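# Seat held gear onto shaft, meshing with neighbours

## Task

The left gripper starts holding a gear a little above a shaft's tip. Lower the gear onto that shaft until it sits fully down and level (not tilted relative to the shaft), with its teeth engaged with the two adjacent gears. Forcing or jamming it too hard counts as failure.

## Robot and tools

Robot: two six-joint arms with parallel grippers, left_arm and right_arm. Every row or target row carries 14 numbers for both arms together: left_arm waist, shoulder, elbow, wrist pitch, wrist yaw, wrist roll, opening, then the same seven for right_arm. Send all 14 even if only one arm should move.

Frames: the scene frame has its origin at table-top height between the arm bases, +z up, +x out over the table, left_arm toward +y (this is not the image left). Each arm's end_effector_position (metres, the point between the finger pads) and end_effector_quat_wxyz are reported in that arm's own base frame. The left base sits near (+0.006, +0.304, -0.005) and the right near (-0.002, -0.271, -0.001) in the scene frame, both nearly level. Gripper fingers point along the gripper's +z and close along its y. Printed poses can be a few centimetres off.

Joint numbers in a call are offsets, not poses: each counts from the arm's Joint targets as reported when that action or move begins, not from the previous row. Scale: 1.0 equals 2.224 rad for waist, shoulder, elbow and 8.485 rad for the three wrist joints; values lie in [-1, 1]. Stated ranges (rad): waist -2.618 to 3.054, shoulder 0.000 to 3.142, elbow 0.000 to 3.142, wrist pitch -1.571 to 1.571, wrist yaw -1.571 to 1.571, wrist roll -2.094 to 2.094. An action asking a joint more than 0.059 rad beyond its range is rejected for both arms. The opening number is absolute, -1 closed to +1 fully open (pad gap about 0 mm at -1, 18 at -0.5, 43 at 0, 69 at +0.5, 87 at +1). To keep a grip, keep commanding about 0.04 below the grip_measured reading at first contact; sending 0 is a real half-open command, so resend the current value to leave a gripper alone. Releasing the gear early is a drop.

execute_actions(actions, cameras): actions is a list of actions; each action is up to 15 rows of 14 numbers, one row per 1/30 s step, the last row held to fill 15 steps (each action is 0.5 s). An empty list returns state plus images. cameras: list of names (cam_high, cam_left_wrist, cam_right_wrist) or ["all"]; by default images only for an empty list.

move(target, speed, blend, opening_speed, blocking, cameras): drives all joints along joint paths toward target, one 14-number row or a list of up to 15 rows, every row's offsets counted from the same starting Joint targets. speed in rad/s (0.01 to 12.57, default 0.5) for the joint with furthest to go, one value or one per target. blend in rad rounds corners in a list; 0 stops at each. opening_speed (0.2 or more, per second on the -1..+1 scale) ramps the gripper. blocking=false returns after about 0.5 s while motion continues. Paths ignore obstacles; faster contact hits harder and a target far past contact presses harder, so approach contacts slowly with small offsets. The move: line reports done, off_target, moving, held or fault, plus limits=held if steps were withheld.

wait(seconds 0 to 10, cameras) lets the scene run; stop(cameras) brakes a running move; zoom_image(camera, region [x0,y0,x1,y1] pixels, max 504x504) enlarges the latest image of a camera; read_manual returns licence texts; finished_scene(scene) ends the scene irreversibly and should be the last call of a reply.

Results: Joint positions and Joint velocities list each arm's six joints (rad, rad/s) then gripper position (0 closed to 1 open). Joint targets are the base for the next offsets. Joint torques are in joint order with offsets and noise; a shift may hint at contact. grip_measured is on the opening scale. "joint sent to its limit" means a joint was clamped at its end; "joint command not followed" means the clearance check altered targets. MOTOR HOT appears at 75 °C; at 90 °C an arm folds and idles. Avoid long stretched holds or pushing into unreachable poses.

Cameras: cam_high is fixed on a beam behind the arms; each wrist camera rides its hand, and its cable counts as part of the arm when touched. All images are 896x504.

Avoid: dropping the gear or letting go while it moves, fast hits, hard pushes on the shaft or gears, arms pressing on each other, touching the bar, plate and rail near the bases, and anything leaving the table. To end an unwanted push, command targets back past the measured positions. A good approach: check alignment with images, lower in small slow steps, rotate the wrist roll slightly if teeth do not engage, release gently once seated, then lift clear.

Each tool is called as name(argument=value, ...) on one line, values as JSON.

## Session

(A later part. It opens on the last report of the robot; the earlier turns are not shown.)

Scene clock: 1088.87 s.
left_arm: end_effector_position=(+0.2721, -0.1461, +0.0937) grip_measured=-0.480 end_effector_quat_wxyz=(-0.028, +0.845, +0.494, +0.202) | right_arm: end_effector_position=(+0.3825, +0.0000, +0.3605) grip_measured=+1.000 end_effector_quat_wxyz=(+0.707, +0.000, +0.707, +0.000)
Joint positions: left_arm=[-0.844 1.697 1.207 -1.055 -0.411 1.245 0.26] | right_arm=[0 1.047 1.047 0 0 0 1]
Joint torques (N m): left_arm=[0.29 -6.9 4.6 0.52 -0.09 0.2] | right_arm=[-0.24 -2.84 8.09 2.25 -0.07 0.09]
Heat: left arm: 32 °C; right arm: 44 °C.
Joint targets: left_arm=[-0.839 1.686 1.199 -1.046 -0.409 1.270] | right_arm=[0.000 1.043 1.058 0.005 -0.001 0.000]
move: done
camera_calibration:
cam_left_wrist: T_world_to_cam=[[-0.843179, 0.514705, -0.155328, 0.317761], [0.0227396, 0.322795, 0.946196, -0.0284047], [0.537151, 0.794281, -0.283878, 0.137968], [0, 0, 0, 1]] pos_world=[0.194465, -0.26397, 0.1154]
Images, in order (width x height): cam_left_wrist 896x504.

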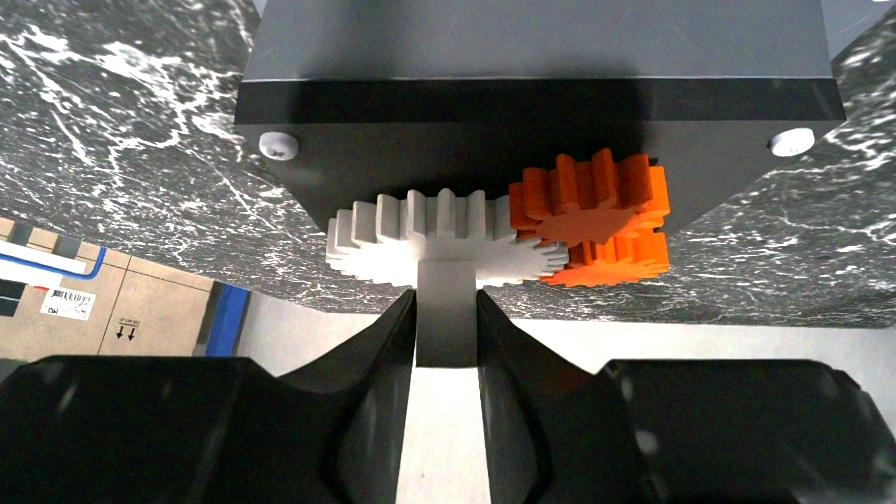

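execute_actions(actions=[])

zoom_image(camera="cam_high", region=[470, 225, 560, 300])

Scene clock: 1099.97 s.
left_arm: end_effector_position=(+0.2721, -0.1461, +0.0937) grip_measured=-0.480 end_effector_quat_wxyz=(-0.028, +0.845, +0.494, +0.202) | right_arm: end_effector_position=(+0.3825, +0.0000, +0.3605) grip_measured=+1.000 end_effector_quat_wxyz=(+0.707, +0.000, +0.707, +0.000)
Joint positions: left_arm=[-0.844 1.697 1.207 -1.056 -0.411 1.246 0.26] | right_arm=[0 1.047 1.047 0 0 0 1]
Joint velocities: within noise
Joint torques (N m): left_arm=[0.32 -6.79 4.63 0.55 -0.08 0.22] | right_arm=[-0.24 -2.84 8.1 2.25 -0.07 0.1]
Heat: left arm: 32 °C; right arm: 44 °C.
Joint targets: left_arm=[-0.839 1.686 1.199 -1.046 -0.409 1.270] | right_arm=[0.000 1.043 1.058 0.005 -0.001 0.000]
Tool commands: left_gripper/opening=-0.48 right_gripper/opening=+1.0
camera_calibration:
cam_left_wrist: T_world_to_cam=[[-0.842901, 0.515364, -0.154653, 0.317667], [0.0233905, 0.322247, 0.946367, -0.0287265], [0.53756, 0.794076, -0.283677, 0.137785], [0, 0, 0, 1]] pos_world=[0.194366, -0.263869, 0.1154]

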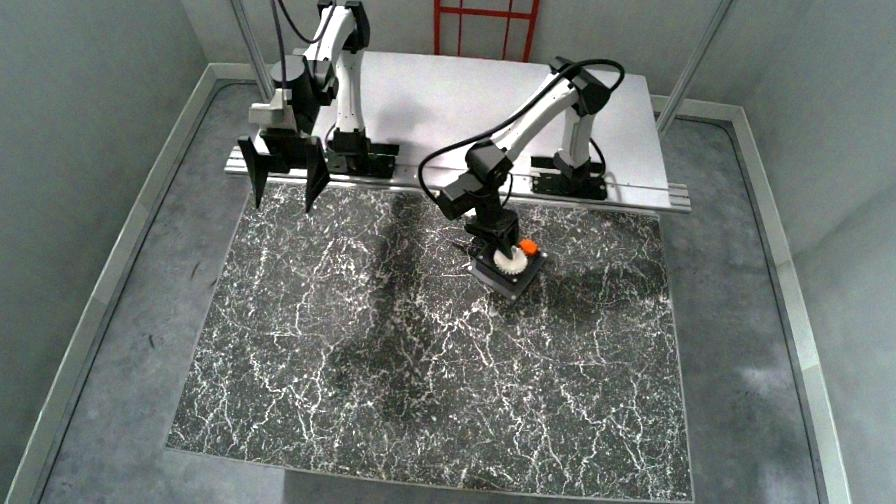

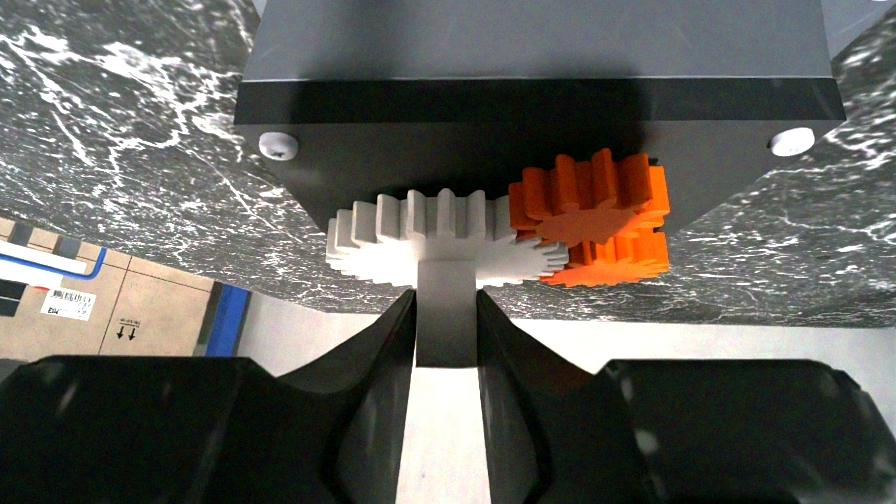

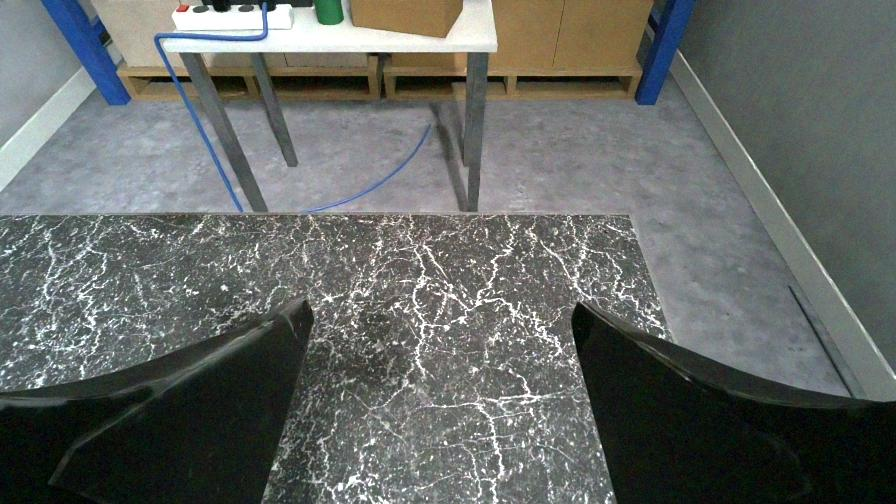

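Scaled by 5.600 from the camera's 896x504 image, which has a finer 1280x720 frame.

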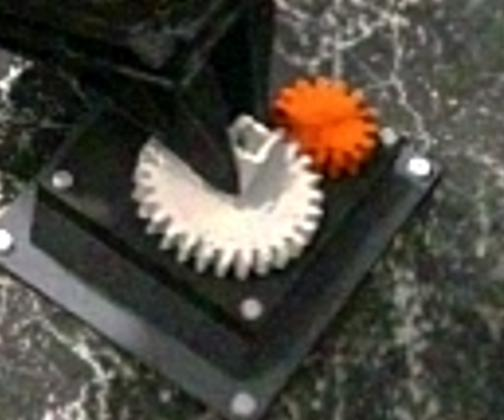

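move(target=[[0,0,0,0,0,0,0,0,0,0,0,0,0,1],[0,0,0.1007,-0.0278,0,0,0,0,0,0,0,0,0,1]], speed=0.3, opening_speed=0.5, cameras=["cam_left_wrist"])

zoom_image(camera="cam_left_wrist", region=[370, 170, 730, 370])

Scene clock: 1107.37 s.
left_arm: end_effector_position=(+0.2761, -0.1505, +0.1427) grip_measured=+0.000 end_effector_quat_wxyz=(-0.033, +0.848, +0.490, +0.201) | right_arm: end_effector_position=(+0.3825, +0.0000, +0.3605) grip_measured=+1.000 end_effector_quat_wxyz=(+0.707, +0.000, +0.707, +0.000)
Joint positions: left_arm=[-0.844 1.697 1.404 -1.26 -0.411 1.254 0.5] | right_arm=[0 1.047 1.047 0 0 0 1]
Joint torques (N m): left_arm=[0.39 -7.02 6.9 0.21 -0.08 0.13] | right_arm=[-0.23 -2.84 8.1 2.25 -0.07 0.09]
Heat: left arm: 32 °C; right arm: 44 °C.
Joint targets: left_arm=[-0.839 1.686 1.423 -1.282 -0.409 1.270] | right_arm=[0.000 1.043 1.058 0.005 -0.001 0.000]
move: done
camera_calibration:
cam_left_wrist: T_world_to_cam=[[-0.840359, 0.522482, -0.144255, 0.329833], [0.0324423, 0.314146, 0.94882, -0.077762], [0.541059, 0.792669, -0.280946, 0.151448], [0, 0, 0, 1]] pos_world=[0.197759, -0.267951, 0.163911]
Images, in order (width x height): cam_left_wrist 896x504.

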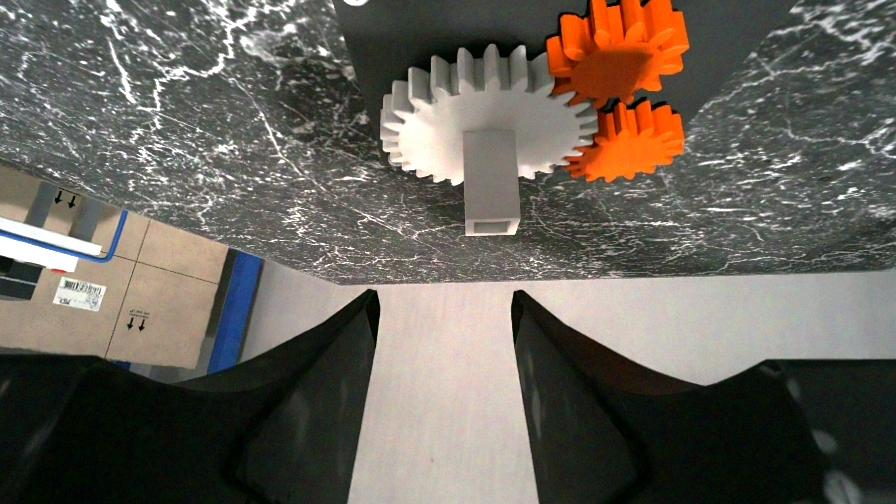

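Scaled by 1.400 from the camera's 896x504 image, which has a finer 1280x720 frame.

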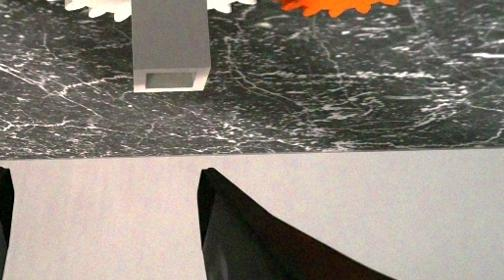

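zoom_image(camera="cam_left_wrist", region=[510, 0, 710, 200])

zoom_image(camera="cam_left_wrist", region=[360, 0, 560, 200])

Scaled by 2.520 from the camera's 896x504 image, which has a finer 1280x720 frame.

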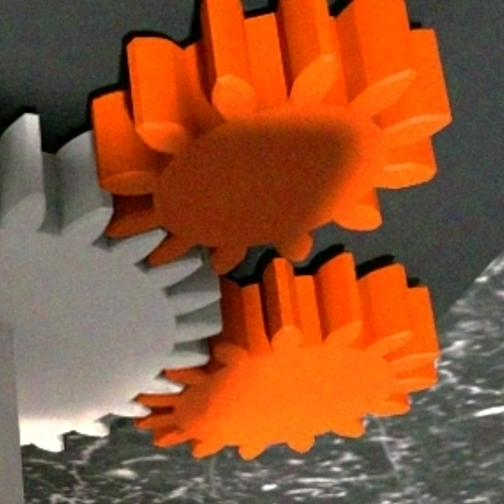

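Scaled by 2.520 from the camera's 896x504 image, which has a finer 1280x720 frame.

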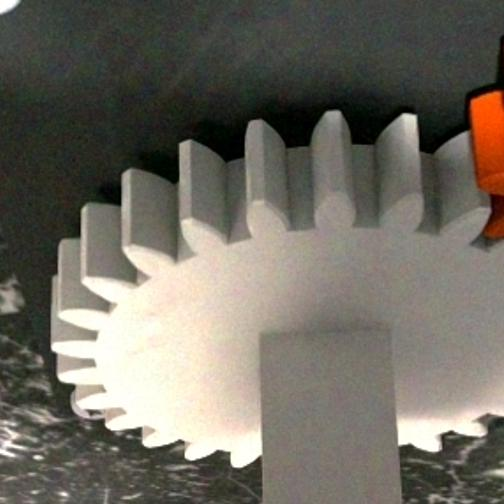

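zoom_image(camera="cam_left_wrist", region=[550, 80, 650, 190])

zoom_image(camera="cam_left_wrist", region=[520, 30, 620, 130])

Scaled by 4.582 from the camera's 896x504 image, which has a finer 1280x720 frame.

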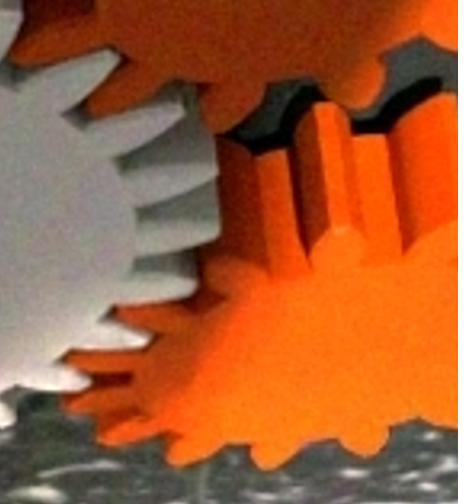

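Scaled by 5.040 from the camera's 896x504 image, which has a finer 1280x720 frame.

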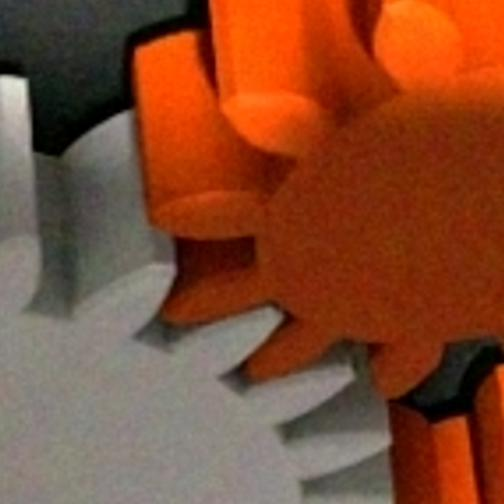

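finished_scene(scene=2)

The scene is finished: the task was done.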